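# Four arms lower a slung pipe into a trench

## Task

Using the pipe's slings, ease the pipe down into the trench until it lies along its entire length on the trench floor. It counts as failed immediately if the pipe moves quickly while in contact with a bank or the trench, for example by being dropped from height or rolled in.

## Robot and tools

Robots: four identical i2rt Big YAM arms named arm1, arm2, arm3 and arm4. Each has six revolute joints, a two-finger gripper and a wrist camera. Room cameras are cam_high and cam_low. Wrist cameras are arm1_cam_wrist to arm4_cam_wrist. Each hand reaches roughly 1.0 m from its joint1 axis.

Frame: a single scene frame, origin on the floor, +z up, lengths in metres. Feet (base_link), each facing its own +x: arm1 at (-0.991, -0.479, 0.844), quat_wxyz (0.745, -0.002, 0.007, 0.667); arm2 at (-0.302, 0.518, 0.787), (0.650, 0.000, 0.004, -0.760); arm3 at (0.622, -0.546, 0.802), (0.653, -0.005, -0.005, 0.758); arm4 at (1.218, 0.493, 0.843), (0.751, 0.001, -0.002, -0.660). So arm1 and arm3 sit on the -y side facing +y, and arm2 and arm4 sit on the +y side facing -y. The hand point lies between the finger pads, about 1 cm behind the tips. Fingers point along the hand's +z, and they open and close along its y. The printed hand position can be wrong, especially at long reach.

move: each arm gets its own optional object keyed by its name. Arms you omit receive no new command but may keep pushing toward older targets. Inside an arm's object:
- joints: absolute targets by name: joint1_rad to joint6_rad in radians, and gripper_m in metres (distance between fingertips).
- target: a list of seven numbers [x, y, z, qw, qx, qy, qz]. This is an absolute hand pose in the scene frame. The hand travels in a straight line toward it, starting from its current hand_target. When target is given, joints may only contain gripper_m; anything else is refused.
- speed: the top path speed in m/s, from 0.002 to 0.5 (default 0.25). Turning is capped at twice that value in rad/s. Sending speed without target is refused.
- cameras: optional list of camera names, or "all". An empty list returns no images.
Example for one arm: {"target": [x, y, z, qw, qx, qy, qz], "speed": 0.25, "joints": {"gripper_m": v}}.

How motion behaves. All motions in one call start together. Hand paths in a call finish together, timed by the slowest, and last 0.5 to 10 s. An action lasts at most 15 s. At each step the pose fed to the controller is limited to within 100 mm and 20 degrees of where the hand is measured. Damped IK then favours position over orientation. Expect the hand to lag, drift, overshoot speed near full stretch, and land a centimetre or more away. Paths do not avoid obstacles or other arms. Joint moves can swing wide because each joint runs at its own rate.

Joint ranges, with done tolerance:
- joint1_rad: -2.879 to 2.879 (±0.045). Turns the arm about its foot; positive is counter-clockwise seen from above.
- joint2_rad: 0 to 3.141 (±0.14). Shoulder; 0 points backward, and increasing lifts it then swings it forward.
- joint3_rad: 0 to 3.019 (±0.09). Elbow; 0 is folded, and increasing opens it.
- joint4_rad: -1.692 to 1.57 (±0.055). Hand pitch; positive raises the fingers.
- joint5_rad: -1.57 to 1.57 (±0.03). Sideways swing; positive goes to the arm's right.
- joint6_rad: -2.094 to 2.094 (±0.035). Roll; positive is clockwise seen from behind.
- gripper_m: 0 to 0.093 (±0.003).
Values outside these ranges are refused, and unknown keys make the call invalid. After a refusal, or after a stop that interrupts a call, later move, wait and finished_scene calls in the same reply are skipped.

Results. Each robot's state is listed: joint_positions, Joint velocities ("within noise" means the arm is still), joint torques, hand, hand_target, joint_status and hand_status, plus images named in the "pictures" line. Frames can be slightly older than the state. The "move" line gives each moved arm's result, "done" or its worst status. Arms listed under "as last shown" were not commanded and repeat their earlier values. Status words:
- off_target: the joint stopped short and may still be pushing.
- time_out: the joint keeps a nearby target and keeps pushing. Send the reported position to relax it.
- not_followed, "joint command not followed" or "pose unreachable": a self- or arm-collision check held the arm back, and it may keep retrying.
- on_its_own: motion you did not command; "held at" gives the target, not the reading.
Torques are total drive output, with positive toward larger joint values. Numbers 3 and 4 wrap at ±28 N m.

Gripper. The force limit is about 50 to 64 N per pad. When gripping a hard part, the reading is up to 0.005 m narrower than the part, or up to 0.002 m wider. Shut on nothing, it reads 0.000 to 0.003. Commanding about 0.005 m below the contact reading gives full force. To release, send a value well above the reading.

wait: seconds from 0 to 10 plus optional cameras. Nothing new is commanded, and it returns the full state.
zoom_image: camera name plus region [x0, y0, x1, y1] in pixels, at most 504 by 504. Images are 672x504 and only the newest ones can be zoomed.
read_manual: section "licences" only; it moves nothing.
finished_scene: scene is the current scene number (integer). It ends the scene irreversibly, and the goal must hold with the robots idle.

Hazards:
- Hard presses between arms end the scene, and closing a gripper on another arm's fingers counts as one. Fingers, gripper housings and wrist cameras are not protected from each other.
- Arms keep pushing after contact.
- Holding loads, staying stretched, or pushing at unreachable poses heats motors. A MOTOR HOT line appears at 85 °C. At 100 °C the arm goes limp for 30 to 60 s or more, and its keys show limit_stop_at_motor_heat; resend targets afterwards.
- The scene keeps running while you compose replies.
- Never drop the pipe, let go of it while it is moving, roll it, or knock anything onto the floor or out of the work area.
- Objects may occasionally be nudged by outside pushes.
- Lower the pipe slowly and level, with all four arms in step.

Each tool is called after "Call:" as name(argument=value, ...) on one line, values as JSON.

## Session

Call:
move()

Scene clock: 0.00 s.
Joint torques (N m): no reading
Motor temperatures (°C): arm1=[34 27 27 29 35 29 31] | arm2=[31 32 26 29 31 26 27] | arm3=[32 24 32 29 26 29 31] | arm4=[27 23 27 24 26 26 26]
Heat: arm1: hottest joint5_rad 35 °C; arm2: hottest joint2_rad 32 °C; arm3: hottest joint1_rad 32 °C; arm4: hottest joint1_rad 27 °C.
Joint velocities: within noise
arm1.joint_positions: joint1_rad=-0.186 joint2_rad=+0.543 joint3_rad=+1.399 joint4_rad=-1.457 joint5_rad=+0.062 joint6_rad=+0.186 gripper_m=+0.09396
arm1.joint_status: not commanded
arm1.hand: x=-0.9211 y=-0.2973 z=+1.3736 quat_wxyz=(-0.360, +0.446, -0.767, -0.288) (m; scene frame)
arm1.hand_target: x=-0.9219 y=-0.2999 z=+1.3813 quat_wxyz=(-0.366, +0.443, -0.764, -0.293) (m; scene frame)
arm1.hand_status: not commanded
arm2.joint_positions: joint1_rad=-0.186 joint2_rad=+0.470 joint3_rad=+1.369 joint4_rad=-1.384 joint5_rad=+0.026 joint6_rad=-0.018 gripper_m=+0.09396
arm2.joint_status: not commanded
arm2.hand: x=-0.3619 y=+0.3546 z=+1.3318 quat_wxyz=(-0.281, -0.699, -0.496, +0.431) (m; scene frame)
arm2.hand_target: x=-0.3610 y=+0.3567 z=+1.3428 quat_wxyz=(-0.288, -0.694, -0.492, +0.440) (m; scene frame)
arm2.hand_status: not commanded
arm3.joint_positions: joint1_rad=+0.286 joint2_rad=+0.516 joint3_rad=+1.434 joint4_rad=-1.440 joint5_rad=+0.167 joint6_rad=+0.492 gripper_m=+0.09396
arm3.joint_status: not commanded
arm3.hand: x=+0.5686 y=-0.3789 z=+1.3590 quat_wxyz=(-0.231, +0.565, -0.654, -0.447) (m; scene frame)
arm3.hand_target: x=+0.5697 y=-0.3817 z=+1.3700 quat_wxyz=(-0.235, +0.560, -0.650, -0.458) (m; scene frame)
arm3.hand_status: not commanded
arm4.joint_positions: joint1_rad=+0.376 joint2_rad=+0.636 joint3_rad=+1.437 joint4_rad=-1.145 joint5_rad=-0.130 joint6_rad=-0.091 gripper_m=+0.09396
arm4.joint_status: not commanded
arm4.hand: x=+1.3587 y=+0.2805 z=+1.4449 quat_wxyz=(-0.512, -0.349, -0.738, +0.269) (m; scene frame)
arm4.hand_target: x=+1.3569 y=+0.2837 z=+1.4542 quat_wxyz=(-0.518, -0.346, -0.733, +0.274) (m; scene frame)
arm4.hand_status: not commanded
pictures: arm1_cam_wrist, arm2_cam_wrist, arm3_cam_wrist, arm4_cam_wrist, cam_high, cam_low

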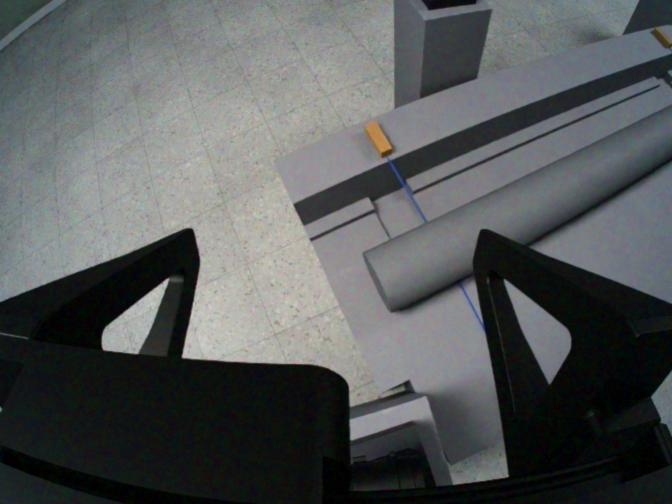

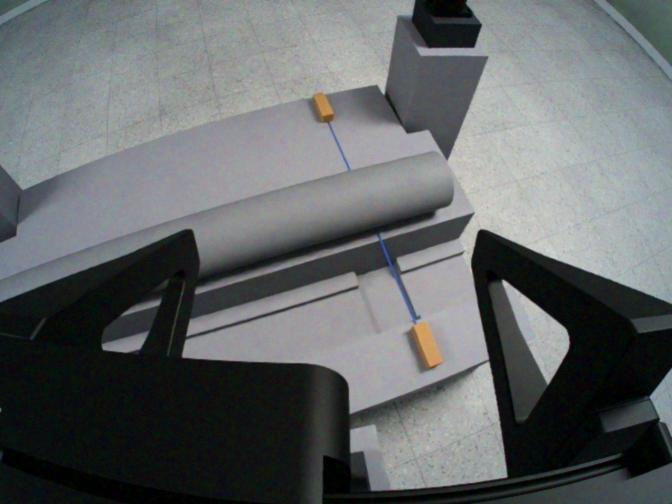

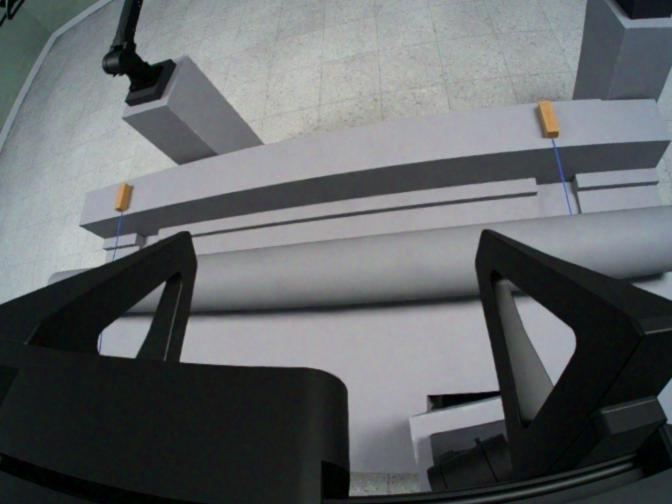

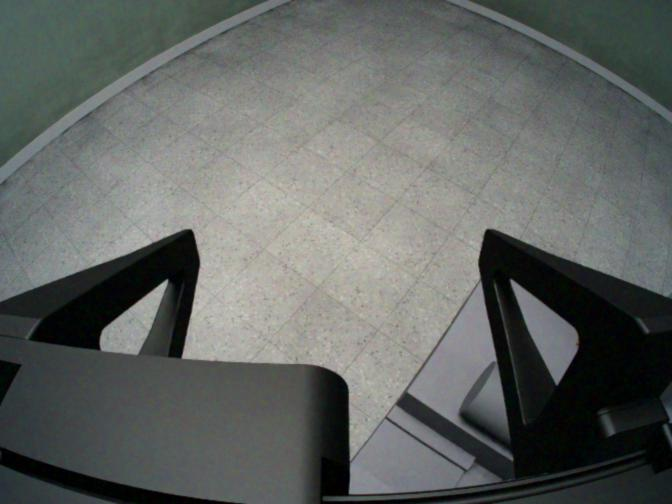

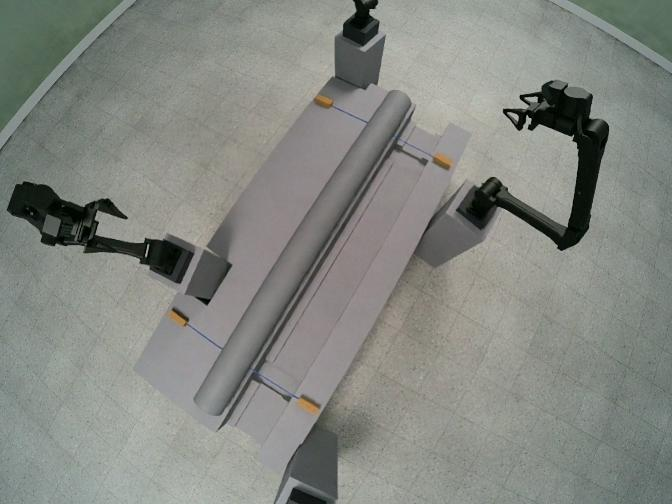

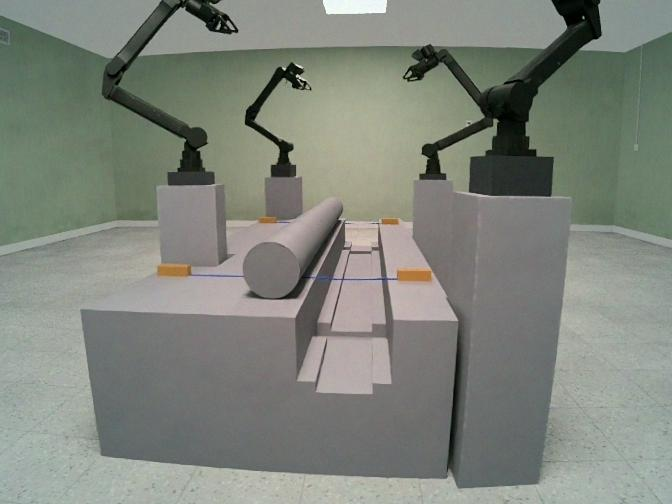

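Call:
move(arm1={"target":[-0.66,-0.42,0.9,0,0.7071,-0.7071,0]}, arm2={"target":[-0.63,0.22,0.9,0,0.7071,0.7071,0]}, arm3={"target":[0.89,-0.4,0.9,0,0.7071,-0.7071,0]}, arm4={"target":[0.89,0.25,0.9,0,0.7071,0.7071,0]})

Scene clock: 6.43 s.
Joint torques (N m): arm1=[-0.15 -9.58 8.12 1.31 -0.1 -0.09] | arm2=[0.62 -15.68 10.37 1.01 0.04 -0.22] | arm3=[1.49 -4.72 7.88 0.58 0.03 -0.07] | arm4=[0.67 -8 10.82 0.43 0 0.19]
Motor temperatures (°C): arm1=[34 27 27 28 35 29 31] | arm2=[31 32 27 29 31 26 27] | arm3=[32 24 33 29 26 28 31] | arm4=[27 23 28 24 26 26 26]
Heat: arm1: hottest joint5_rad 35 °C; arm2: hottest joint2_rad 32 °C; arm3: hottest joint3_rad 33 °C; arm4: hottest joint3_rad 28 °C.
move: arm1 done; arm2 off_target; arm3 done; arm4 off_target
Joint velocities: within noise
arm1.joint_positions: joint1_rad=-1.282 joint2_rad=+1.356 joint3_rad=+0.797 joint4_rad=-1.000 joint5_rad=-0.014 joint6_rad=-1.388 gripper_m=+0.09396
arm1.joint_status: not commanded
arm1.hand: x=-0.6620 y=-0.4172 z=+0.9047 quat_wxyz=(-0.002, +0.706, -0.708, -0.001) (m; scene frame)
arm1.hand_target: x=-0.6602 y=-0.4200 z=+0.9001 quat_wxyz=(+0.000, +0.707, -0.707, +0.000) (m; scene frame)
arm1.hand_status: done (0.006 m and 0.4 deg from the pose sent, 0.555 m and 61.8 deg at the start)
arm2.joint_positions: joint1_rad=-0.692 joint2_rad=+1.569 joint3_rad=+1.131 joint4_rad=-1.179 joint5_rad=-0.012 joint6_rad=-0.823 gripper_m=+0.09396
arm2.joint_status: not commanded
arm2.hand: x=-0.6182 y=+0.2364 z=+0.8864 quat_wxyz=(-0.003, -0.716, -0.698, -0.023) (m; scene frame)
arm2.hand_target: x=-0.6292 y=+0.2204 z=+0.9004 quat_wxyz=(+0.000, -0.707, -0.707, +0.000) (m; scene frame)
arm2.hand_status: off_target (0.024 m and 3.0 deg from the pose sent, 0.526 m and 64.6 deg at the start)
arm3.joint_positions: joint1_rad=-1.233 joint2_rad=+1.239 joint3_rad=+0.790 joint4_rad=-1.132 joint5_rad=-0.007 joint6_rad=-1.069 gripper_m=+0.09396
arm3.joint_status: not commanded
arm3.hand: x=+0.8889 y=-0.4027 z=+0.9032 quat_wxyz=(-0.002, +0.702, -0.712, -0.001) (m; scene frame)
arm3.hand_target: x=+0.8900 y=-0.4000 z=+0.9001 quat_wxyz=(+0.000, +0.707, -0.707, +0.000) (m; scene frame)
arm3.hand_status: done (0.004 m and 0.9 deg from the pose sent, 0.561 m and 60.9 deg at the start; a joint's target at an end of its range on 19 of 115 steps)
arm4.joint_positions: joint1_rad=-1.052 joint2_rad=+1.535 joint3_rad=+0.955 joint4_rad=-1.013 joint5_rad=-0.001 joint6_rad=-0.947 gripper_m=+0.09396
arm4.joint_status: not commanded
arm4.hand: x=+0.9067 y=+0.2582 z=+0.8961 quat_wxyz=(-0.004, -0.699, -0.715, -0.012) (m; scene frame)
arm4.hand_target: x=+0.8905 y=+0.2504 z=+0.9002 quat_wxyz=(+0.000, -0.707, -0.707, +0.000) (m; scene frame)
arm4.hand_status: off_target (0.019 m and 2.0 deg from the pose sent, 0.719 m and 79.5 deg at the start)
pictures: arm1_cam_wrist, arm2_cam_wrist, arm3_cam_wrist, arm4_cam_wrist, cam_high, cam_low

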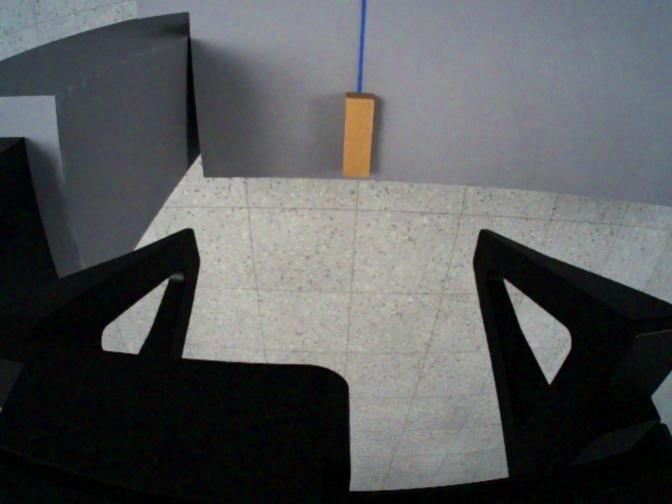

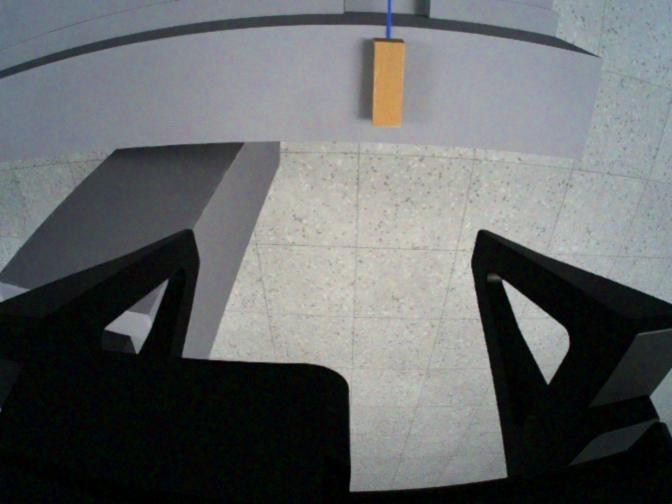

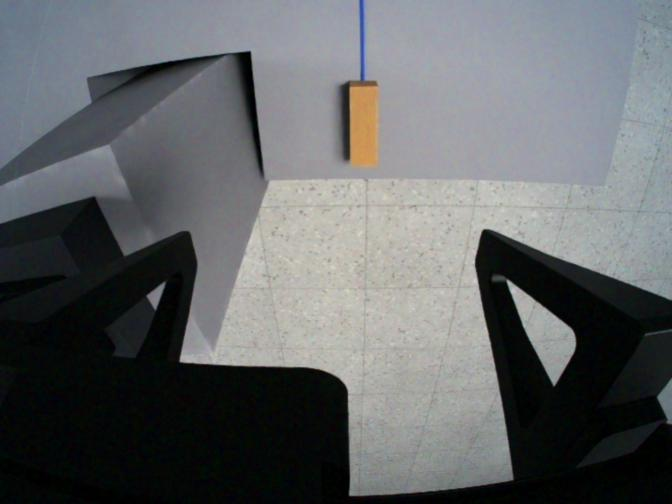

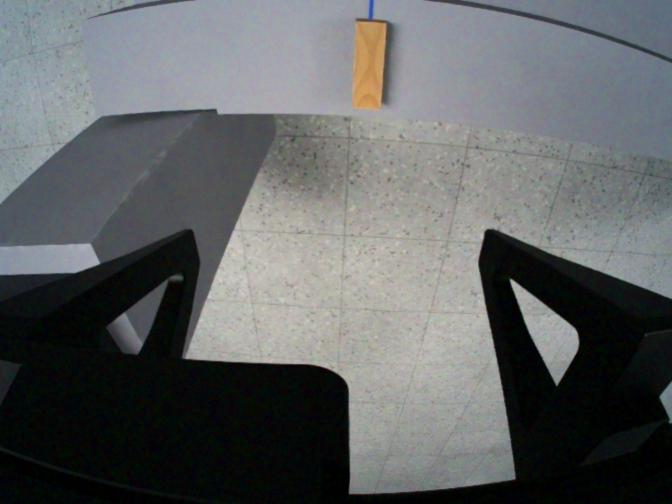

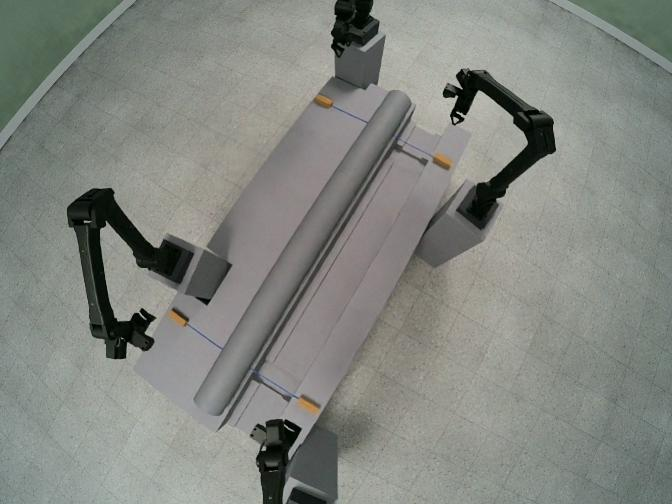

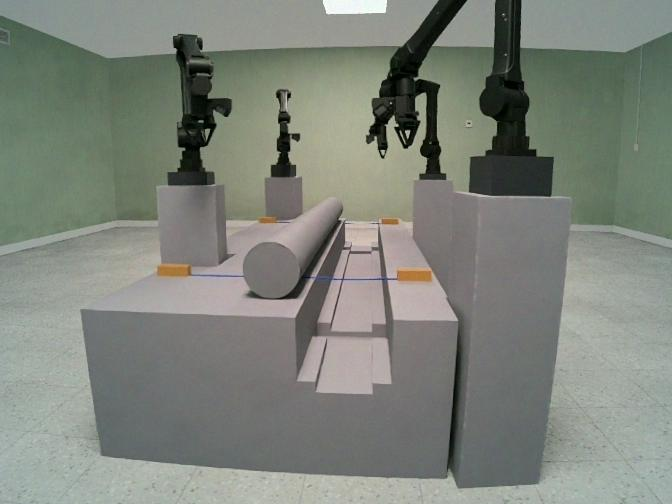

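Call:
move(arm1={"target":[-0.64,-0.474,0.72,0,0.7071,-0.7071,0]}, arm2={"target":[-0.65,0.245,0.72,0,0.7071,0.7071,0]}, arm3={"target":[0.915,-0.442,0.72,0,0.7071,-0.7071,0]}, arm4={"target":[0.885,0.243,0.72,0,0.7071,0.7071,0]})

Scene clock: 9.17 s.
Joint torques (N m): arm1=[-0.79 -12.75 5.35 1.26 -0.16 -0.1] | arm2=[-1.26 -17.14 5.42 1.44 -0.02 -0.19] | arm3=[0.21 -6.53 4.85 0.65 -0.06 -0.08] | arm4=[1.08 -9.7 5.91 0.58 0 0.18]
Motor temperatures (°C): arm1=[34 27 27 28 35 29 31] | arm2=[31 32 27 29 31 26 27] | arm3=[32 24 33 29 26 28 30] | arm4=[27 23 29 24 26 26 26]
Heat: arm1: hottest joint5_rad 35 °C; arm2: hottest joint2_rad 32 °C; arm3: hottest joint3_rad 33 °C; arm4: hottest joint3_rad 29 °C.
move: arm1 done; arm2 done; arm3 done; arm4 done
Joint velocities: within noise
arm1.joint_positions: joint1_rad=-1.438 joint2_rad=+1.835 joint3_rad=+0.693 joint4_rad=-0.430 joint5_rad=-0.014 joint6_rad=-1.545 gripper_m=+0.09396
arm1.joint_status: not commanded
arm1.hand: x=-0.6475 y=-0.4712 z=+0.7235 quat_wxyz=(+0.003, +0.706, -0.709, -0.004) (m; scene frame)
arm1.hand_target: x=-0.6402 y=-0.4739 z=+0.7202 quat_wxyz=(+0.000, +0.707, -0.707, +0.000) (m; scene frame)
arm1.hand_status: done (0.009 m and 0.6 deg from the pose sent, 0.195 m and 0.4 deg at the start)
arm2.joint_positions: joint1_rad=-0.739 joint2_rad=+1.861 joint3_rad=+0.985 joint4_rad=-0.712 joint5_rad=-0.010 joint6_rad=-0.893 gripper_m=+0.09396
arm2.joint_status: not commanded
arm2.hand: x=-0.6414 y=+0.2453 z=+0.7193 quat_wxyz=(-0.002, -0.708, -0.706, -0.008) (m; scene frame)
arm2.hand_target: x=-0.6499 y=+0.2450 z=+0.7201 quat_wxyz=(+0.000, -0.707, -0.707, +0.000) (m; scene frame)
arm2.hand_status: done (0.009 m and 1.0 deg from the pose sent, 0.170 m and 3.0 deg at the start)
arm3.joint_positions: joint1_rad=-1.372 joint2_rad=+1.671 joint3_rad=+0.600 joint4_rad=-0.512 joint5_rad=-0.003 joint6_rad=-1.223 gripper_m=+0.09396
arm3.joint_status: not commanded
arm3.hand: x=+0.9118 y=-0.4407 z=+0.7239 quat_wxyz=(-0.001, +0.707, -0.707, +0.001) (m; scene frame)
arm3.hand_target: x=+0.9150 y=-0.4420 z=+0.7201 quat_wxyz=(+0.000, +0.707, -0.707, +0.000) (m; scene frame)
arm3.hand_status: done (0.005 m and 0.1 deg from the pose sent, 0.189 m and 0.9 deg at the start)
arm4.joint_positions: joint1_rad=-1.052 joint2_rad=+1.922 joint3_rad=+0.891 joint4_rad=-0.531 joint5_rad=-0.001 joint6_rad=-0.941 gripper_m=+0.09396
arm4.joint_status: not commanded
arm4.hand: x=+0.8882 y=+0.2437 z=+0.7288 quat_wxyz=(-0.001, -0.701, -0.713, +0.003) (m; scene frame)
arm4.hand_target: x=+0.8851 y=+0.2430 z=+0.7203 quat_wxyz=(+0.000, -0.707, -0.707, +0.000) (m; scene frame)
arm4.hand_status: done (0.009 m and 1.1 deg from the pose sent, 0.178 m and 2.0 deg at the start)
pictures: arm1_cam_wrist, arm2_cam_wrist, arm3_cam_wrist, arm4_cam_wrist, cam_high, cam_low

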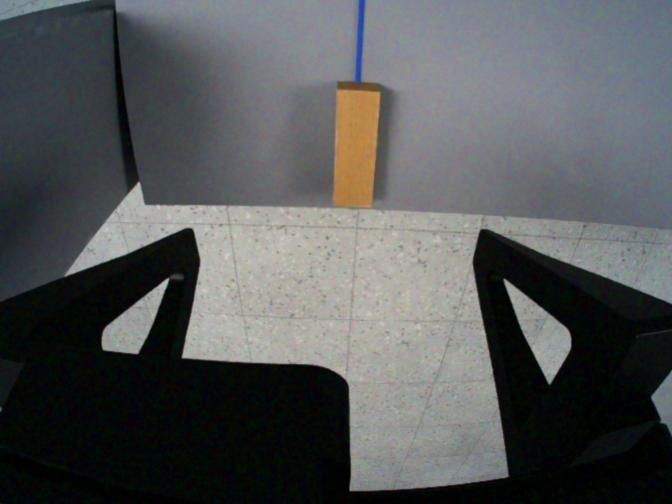

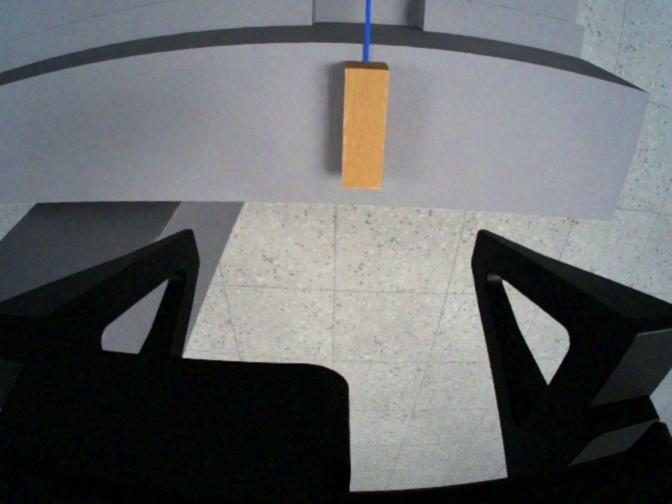

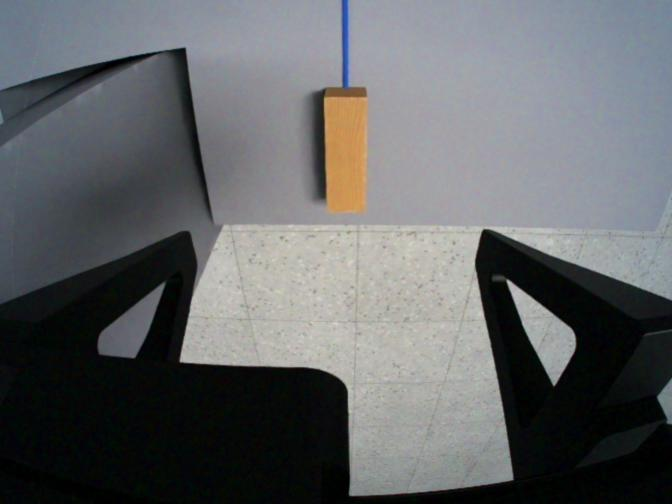

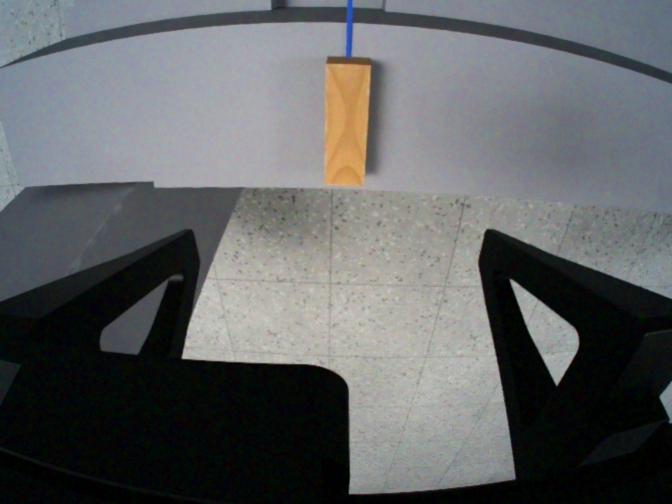

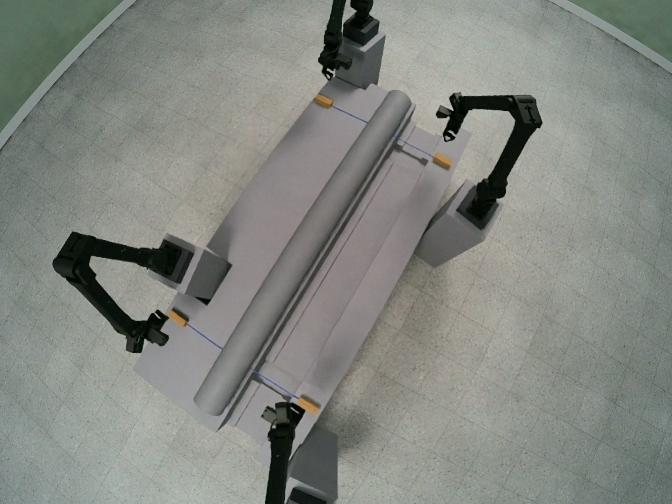

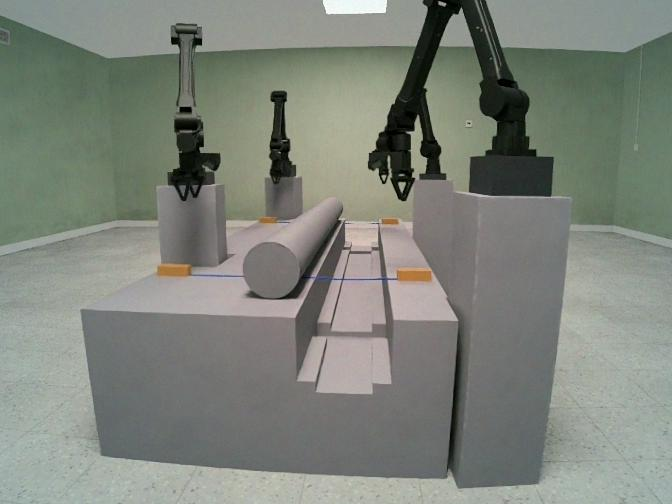

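Call:
move(arm1={"target":[-0.63,-0.481,0.65,0,0.7071,-0.7071,0],"speed":0.15}, arm2={"target":[-0.666,0.241,0.655,0,0.7071,0.7071,0],"speed":0.15}, arm3={"target":[0.92,-0.45,0.65,0,0.7071,-0.7071,0],"speed":0.15}, arm4={"target":[0.88,0.239,0.65,0,0.7071,0.7071,0],"speed":0.15})

Scene clock: 11.07 s.
Joint torques (N m): arm1=[-0.26 -14.21 3.86 1.26 -0.17 -0.06] | arm2=[-1.32 -18.67 5.93 1.39 -0.02 -0.21] | arm3=[0.21 -7.82 3.44 0.55 -0.04 -0.07] | arm4=[1.14 -10.52 5.19 0.53 -0.01 0.18]
Motor temperatures (°C): arm1=[34 27 27 28 35 29 31] | arm2=[31 32 27 29 31 26 27] | arm3=[32 24 33 29 26 28 30] | arm4=[27 23 29 24 26 26 26]
Heat: arm1: hottest joint5_rad 35 °C; arm2: hottest joint2_rad 32 °C; arm3: hottest joint3_rad 33 °C; arm4: hottest joint3_rad 29 °C.
move: arm1 done; arm2 off_target; arm3 done; arm4 done
Joint velocities: within noise
arm1.joint_positions: joint1_rad=-1.455 joint2_rad=+2.061 joint3_rad=+0.745 joint4_rad=-0.254 joint5_rad=-0.014 joint6_rad=-1.563 gripper_m=+0.09396
arm1.joint_status: not commanded
arm1.hand: x=-0.6362 y=-0.4775 z=+0.6555 quat_wxyz=(+0.002, +0.706, -0.708, -0.003) (m; scene frame)
arm1.hand_target: x=-0.6302 y=-0.4810 z=+0.6502 quat_wxyz=(+0.000, +0.707, -0.707, +0.000) (m; scene frame)
arm1.hand_status: done (0.009 m and 0.5 deg from the pose sent, 0.076 m and 0.6 deg at the start)
arm2.joint_positions: joint1_rad=-0.751 joint2_rad=+2.031 joint3_rad=+1.005 joint4_rad=-0.578 joint5_rad=-0.010 joint6_rad=-0.907 gripper_m=+0.09396
arm2.joint_status: not commanded
arm2.hand: x=-0.6491 y=+0.2468 z=+0.6520 quat_wxyz=(-0.003, -0.707, -0.707, -0.016) (m; scene frame)
arm2.hand_target: x=-0.6657 y=+0.2413 z=+0.6555 quat_wxyz=(+0.000, -0.707, -0.707, +0.000) (m; scene frame)
arm2.hand_status: off_target (0.018 m and 1.9 deg from the pose sent, 0.069 m and 1.0 deg at the start)
arm3.joint_positions: joint1_rad=-1.400 joint2_rad=+1.913 joint3_rad=+0.600 joint4_rad=-0.276 joint5_rad=-0.003 joint6_rad=-1.252 gripper_m=+0.09396
arm3.joint_status: not commanded
arm3.hand: x=+0.9139 y=-0.4495 z=+0.6536 quat_wxyz=(+0.002, +0.707, -0.707, -0.001) (m; scene frame)
arm3.hand_target: x=+0.9201 y=-0.4500 z=+0.6502 quat_wxyz=(+0.000, +0.707, -0.707, +0.000) (m; scene frame)
arm3.hand_status: done (0.007 m and 0.3 deg from the pose sent, 0.075 m and 0.1 deg at the start)
arm4.joint_positions: joint1_rad=-1.052 joint2_rad=+2.113 joint3_rad=+0.925 joint4_rad=-0.378 joint5_rad=-0.001 joint6_rad=-0.941 gripper_m=+0.09396
arm4.joint_status: not commanded
arm4.hand: x=+0.8845 y=+0.2407 z=+0.6593 quat_wxyz=(-0.002, -0.701, -0.713, +0.001) (m; scene frame)
arm4.hand_target: x=+0.8802 y=+0.2391 z=+0.6503 quat_wxyz=(+0.000, -0.707, -0.707, +0.000) (m; scene frame)
arm4.hand_status: done (0.010 m and 1.0 deg from the pose sent, 0.079 m and 1.1 deg at the start)
pictures: arm1_cam_wrist, arm2_cam_wrist, arm3_cam_wrist, arm4_cam_wrist, cam_high, cam_low

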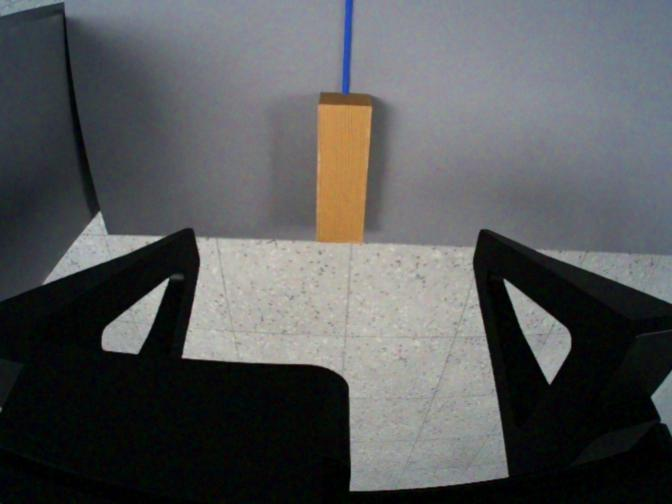

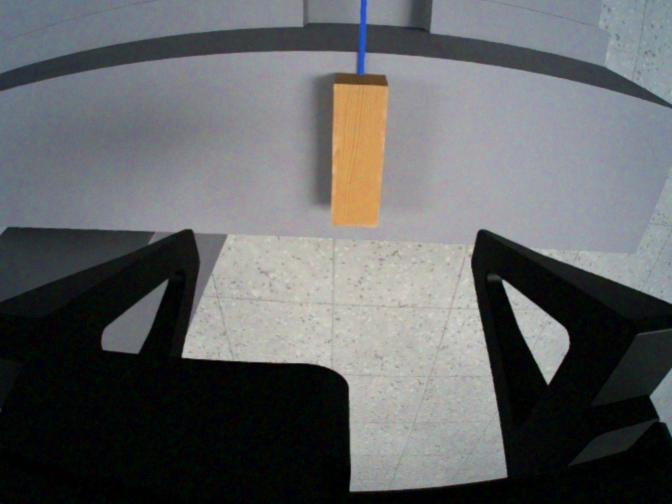

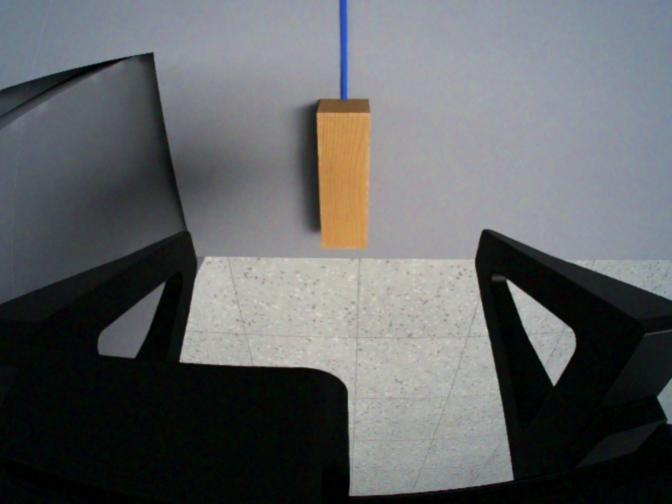

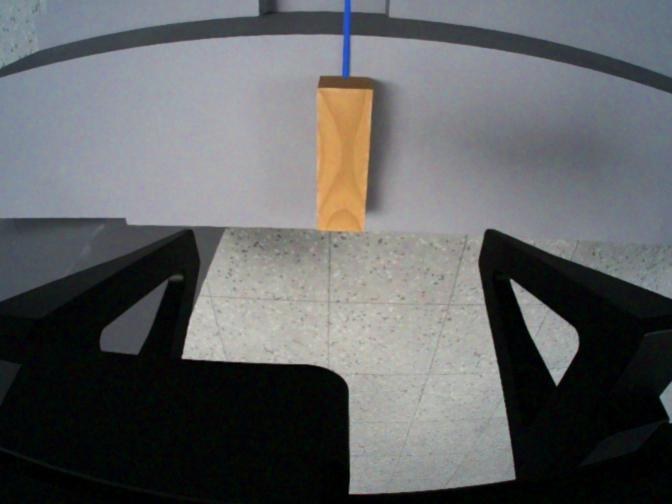

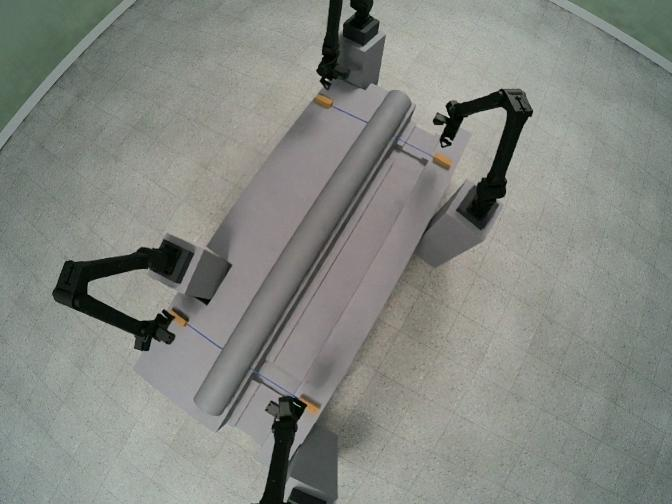

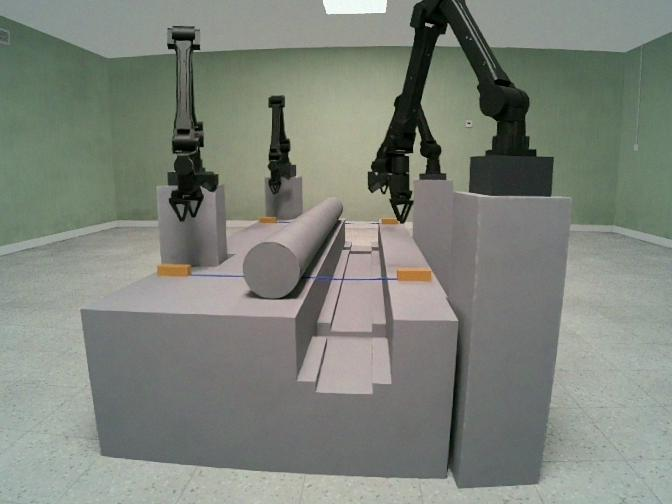

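Call:
move(arm1={"target":[-0.627,-0.53,0.56,0,0.7071,-0.7071,0],"speed":0.15}, arm2={"target":[-0.675,0.28,0.56,0,0.7071,0.7071,0],"speed":0.15}, arm3={"target":[0.923,-0.503,0.56,0,0.7071,-0.7071,0],"speed":0.15}, arm4={"target":[0.876,0.285,0.56,0,0.7071,0.7071,0],"speed":0.15})

Scene clock: 13.43 s.
Joint torques (N m): arm1=[0.09 -15.79 1.7 1.28 -0.2 -0.11] | arm2=[-2.08 -19.31 3.96 1.16 0.04 -0.16] | arm3=[0.32 -9 0.77 0.54 -0.1 -0.04] | arm4=[0.73 -10.87 2.74 0.51 -0.04 -0.14]
Motor temperatures (°C): arm1=[34 28 27 28 34 29 31] | arm2=[31 32 27 29 31 26 27] | arm3=[32 24 33 29 26 28 30] | arm4=[27 24 29 24 26 26 26]
Heat: arm1: hottest joint1_rad 34 °C; arm2: hottest joint2_rad 32 °C; arm3: hottest joint3_rad 33 °C; arm4: hottest joint3_rad 29 °C.
move: arm1 done; arm2 off_target; arm3 done; arm4 off_target
Joint velocities: within noise
arm1.joint_positions: joint1_rad=-1.588 joint2_rad=+2.342 joint3_rad=+0.859 joint4_rad=-0.080 joint5_rad=-0.014 joint6_rad=-1.693 gripper_m=+0.09396
arm1.joint_status: not commanded
arm1.hand: x=-0.6265 y=-0.5277 z=+0.5674 quat_wxyz=(-0.001, +0.705, -0.709, +0.000) (m; scene frame)
arm1.hand_target: x=-0.6271 y=-0.5299 z=+0.5602 quat_wxyz=(+0.000, +0.707, -0.707, +0.000) (m; scene frame)
arm1.hand_status: done (0.008 m and 0.3 deg from the pose sent, 0.109 m and 0.5 deg at the start)
arm2.joint_positions: joint1_rad=-0.834 joint2_rad=+2.251 joint3_rad=+1.009 joint4_rad=-0.355 joint5_rad=-0.010 joint6_rad=-0.987 gripper_m=+0.09396
arm2.joint_status: not commanded
arm2.hand: x=-0.6618 y=+0.2831 z=+0.5599 quat_wxyz=(-0.004, -0.708, -0.706, -0.012) (m; scene frame)
arm2.hand_target: x=-0.6748 y=+0.2802 z=+0.5603 quat_wxyz=(+0.000, -0.707, -0.707, +0.000) (m; scene frame)
arm2.hand_status: off_target (0.014 m and 1.5 deg from the pose sent, 0.101 m and 1.9 deg at the start)
arm3.joint_positions: joint1_rad=-1.570 joint2_rad=+2.228 joint3_rad=+0.650 joint4_rad=-0.004 joint5_rad=+0.000 joint6_rad=-1.420 gripper_m=+0.09396
arm3.joint_status: not commanded
arm3.hand: x=+0.9231 y=-0.5011 z=+0.5653 quat_wxyz=(-0.001, +0.706, -0.708, +0.001) (m; scene frame)
arm3.hand_target: x=+0.9229 y=-0.5030 z=+0.5601 quat_wxyz=(+0.000, +0.707, -0.707, +0.000) (m; scene frame)
arm3.hand_status: done (0.006 m and 0.2 deg from the pose sent, 0.108 m and 0.3 deg at the start)
arm4.joint_positions: joint1_rad=-1.147 joint2_rad=+2.347 joint3_rad=+0.949 joint4_rad=-0.160 joint5_rad=+0.000 joint6_rad=-1.008 gripper_m=+0.09396
arm4.joint_status: not commanded
arm4.hand: x=+0.8751 y=+0.2813 z=+0.5707 quat_wxyz=(+0.000, -0.711, -0.703, +0.005) (m; scene frame)
arm4.hand_target: x=+0.8763 y=+0.2851 z=+0.5603 quat_wxyz=(+0.000, -0.707, -0.707, +0.000) (m; scene frame)
arm4.hand_status: off_target (0.011 m and 0.8 deg from the pose sent, 0.109 m and 1.0 deg at the start)
pictures: arm1_cam_wrist, arm2_cam_wrist, arm3_cam_wrist, arm4_cam_wrist, cam_high, cam_low

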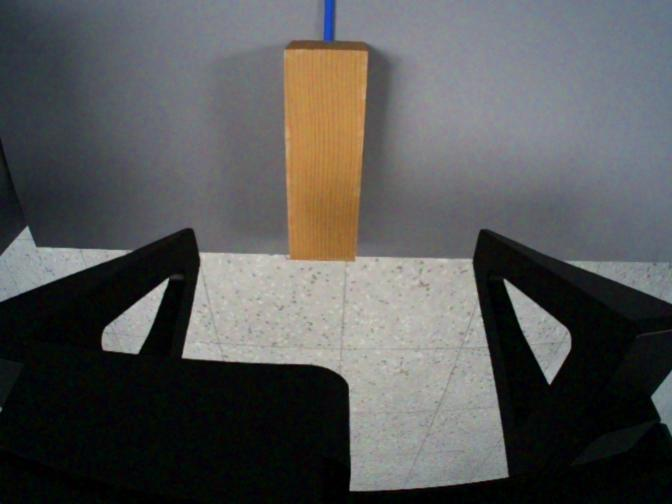

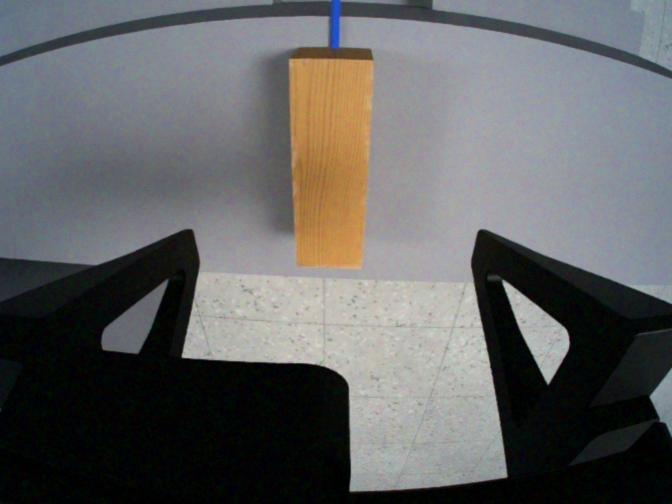

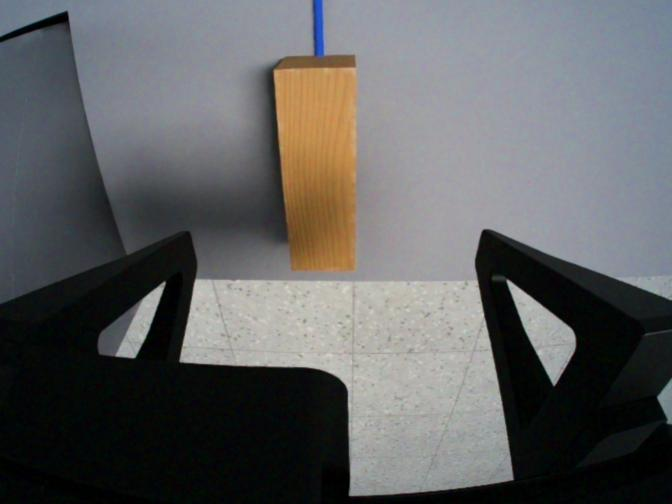

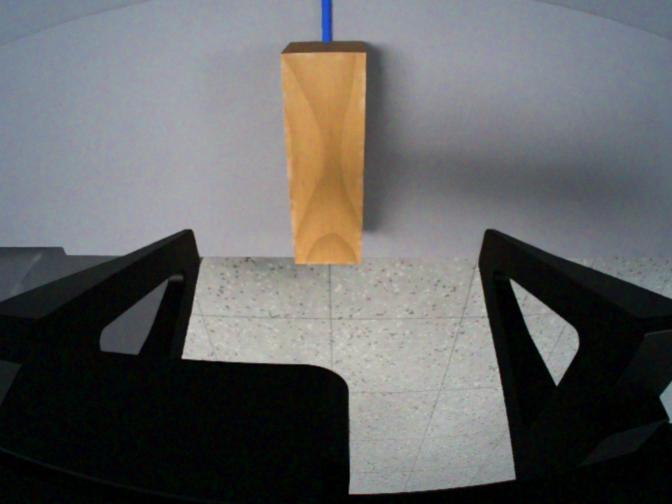

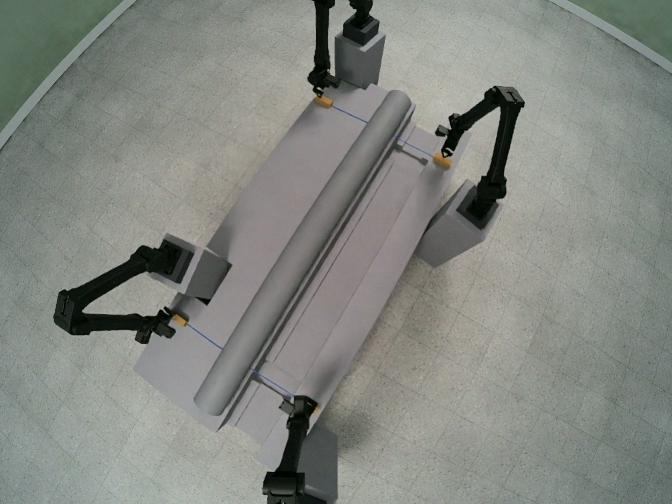

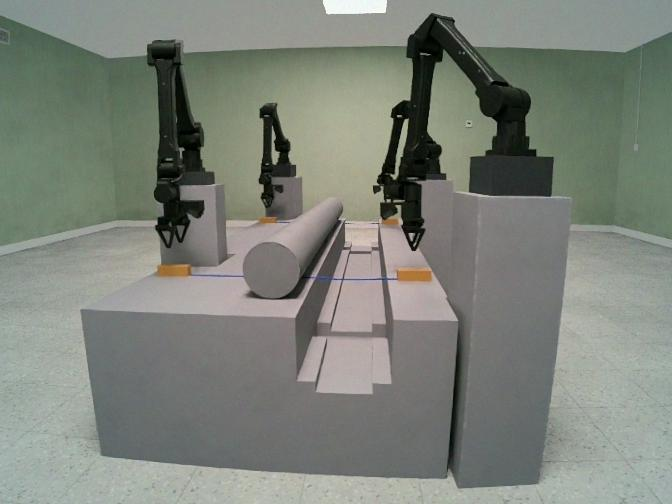

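Call:
move(arm1={"target":[-0.634,-0.535,0.445,0,0.7071,-0.7071,0],"speed":0.1}, arm2={"target":[-0.672,0.29,0.452,0,0.7071,0.7071,0],"speed":0.1}, arm3={"target":[0.9135,-0.511,0.446,0,0.7071,-0.7071,0],"speed":0.1}, arm4={"target":[0.883,0.29,0.443,0,0.7071,0.7071,0],"speed":0.1})

Scene clock: 15.60 s.
Joint torques (N m): arm1=[-0.44 -14.21 1.26 1.51 -0.21 -0.07] | arm2=[-1.14 -18.49 2.06 1.46 -0.06 -0.19] | arm3=[0.03 -8.59 -0.12 0.65 -0.08 -0.06] | arm4=[0.56 -9.23 2.66 0.84 -0.24 -0.12]
Motor temperatures (°C): arm1=[34 28 27 28 34 29 31] | arm2=[31 33 27 29 31 26 27] | arm3=[32 24 33 29 26 28 30] | arm4=[27 24 29 24 26 26 26]
Heat: arm1: hottest joint1_rad 34 °C; arm2: hottest joint2_rad 33 °C; arm3: hottest joint3_rad 33 °C; arm4: hottest joint3_rad 29 °C.
move: arm1 off_target; arm2 done; arm3 off_target; arm4 off_target
Joint velocities: within noise
arm1.joint_positions: joint1_rad=-1.596 joint2_rad=+2.641 joint3_rad=+1.024 joint4_rad=+0.069 joint5_rad=-0.013 joint6_rad=-1.704 gripper_m=+0.09396
arm1.joint_status: not commanded
arm1.hand: x=-0.6227 y=-0.5325 z=+0.4643 quat_wxyz=(-0.005, +0.706, -0.708, +0.006) (m; scene frame)
arm1.hand_target: x=-0.6346 y=-0.5347 z=+0.4462 quat_wxyz=(+0.000, +0.707, -0.707, +0.000) (m; scene frame)
arm1.hand_status: off_target (0.023 m and 1.0 deg from the pose sent, 0.123 m and 0.3 deg at the start)
arm2.joint_positions: joint1_rad=-0.845 joint2_rad=+2.518 joint3_rad=+1.117 joint4_rad=-0.178 joint5_rad=-0.008 joint6_rad=-1.001 gripper_m=+0.09396
arm2.joint_status: not commanded
arm2.hand: x=-0.6667 y=+0.2868 z=+0.4593 quat_wxyz=(-0.001, -0.707, -0.707, -0.003) (m; scene frame)
arm2.hand_target: x=-0.6718 y=+0.2901 z=+0.4522 quat_wxyz=(+0.000, -0.707, -0.707, +0.000) (m; scene frame)
arm2.hand_status: done (0.010 m and 0.4 deg from the pose sent, 0.109 m and 1.5 deg at the start)
arm3.joint_positions: joint1_rad=-1.590 joint2_rad=+2.587 joint3_rad=+0.792 joint4_rad=+0.220 joint5_rad=+0.000 joint6_rad=-1.443 gripper_m=+0.09395
arm3.joint_status: not commanded
arm3.hand: x=+0.9174 y=-0.5078 z=+0.4583 quat_wxyz=(-0.004, +0.708, -0.706, +0.003) (m; scene frame)
arm3.hand_target: x=+0.9131 y=-0.5109 z=+0.4465 quat_wxyz=(+0.000, +0.707, -0.707, +0.000) (m; scene frame)
arm3.hand_status: off_target (0.013 m and 0.6 deg from the pose sent, 0.120 m and 0.2 deg at the start)
arm4.joint_positions: joint1_rad=-1.147 joint2_rad=+2.634 joint3_rad=+1.096 joint4_rad=-0.009 joint5_rad=+0.004 joint6_rad=-1.011 gripper_m=+0.09395
arm4.joint_status: not commanded
arm4.hand: x=+0.8752 y=+0.2820 z=+0.4673 quat_wxyz=(+0.003, -0.710, -0.704, +0.010) (m; scene frame)
arm4.hand_target: x=+0.8841 y=+0.2904 z=+0.4447 quat_wxyz=(+0.000, -0.707, -0.707, +0.000) (m; scene frame)
arm4.hand_status: off_target (0.027 m and 1.2 deg from the pose sent, 0.128 m and 0.8 deg at the start)
pictures: arm1_cam_wrist, arm2_cam_wrist, arm3_cam_wrist, arm4_cam_wrist, cam_high, cam_low

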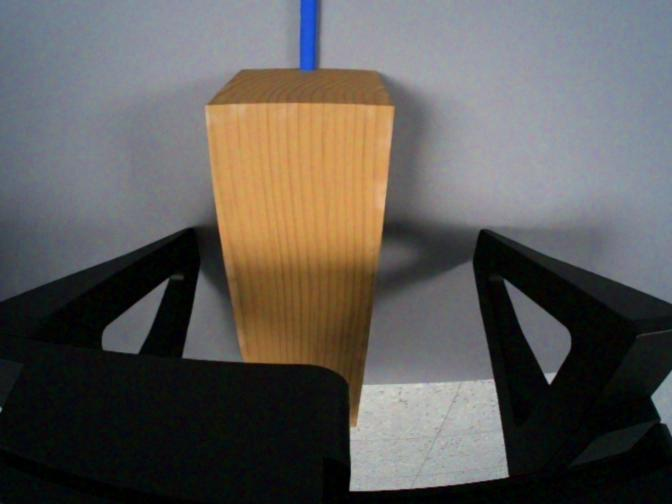

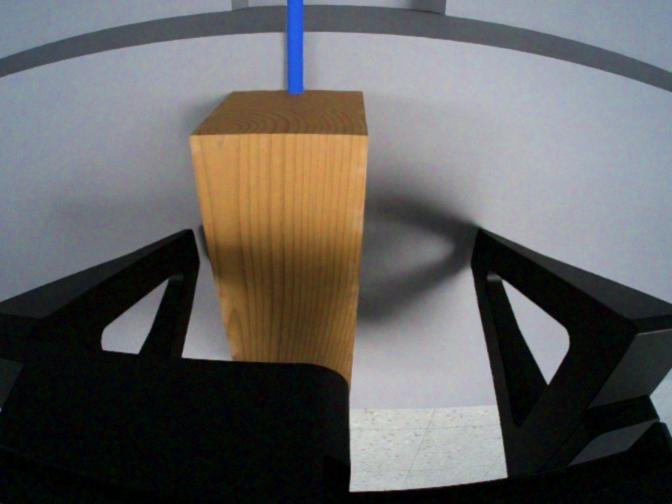

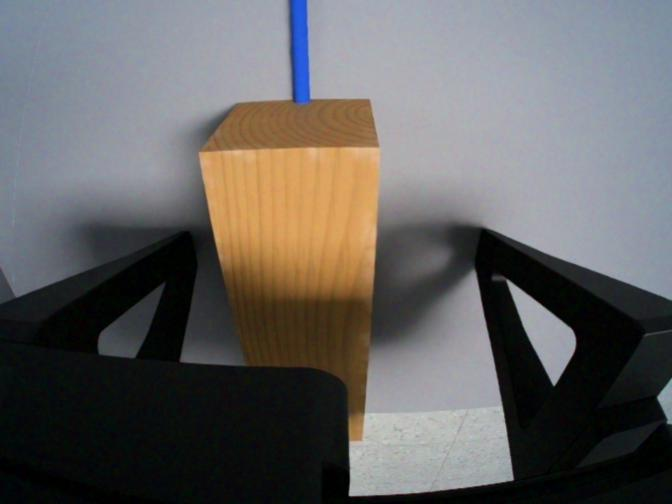

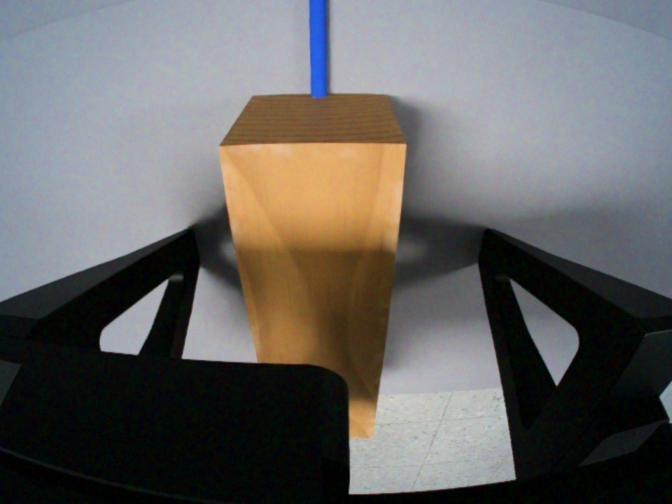

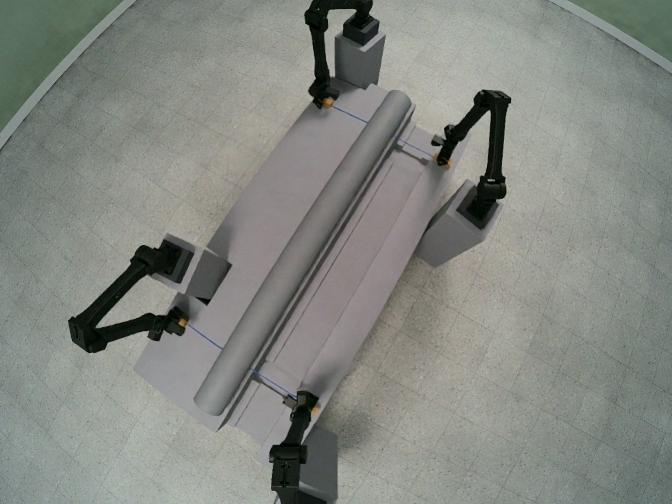

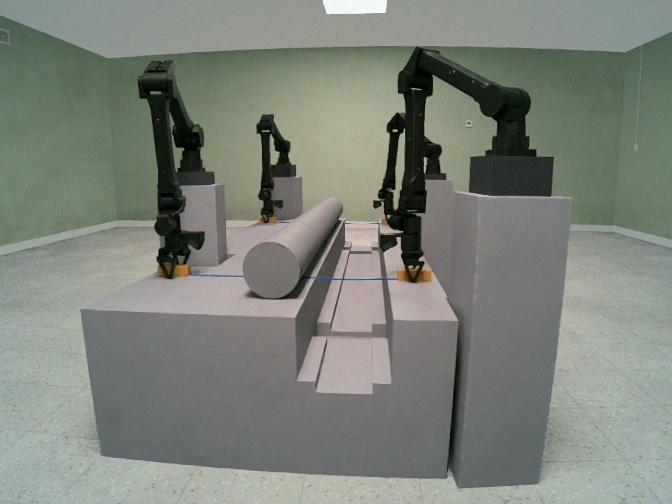

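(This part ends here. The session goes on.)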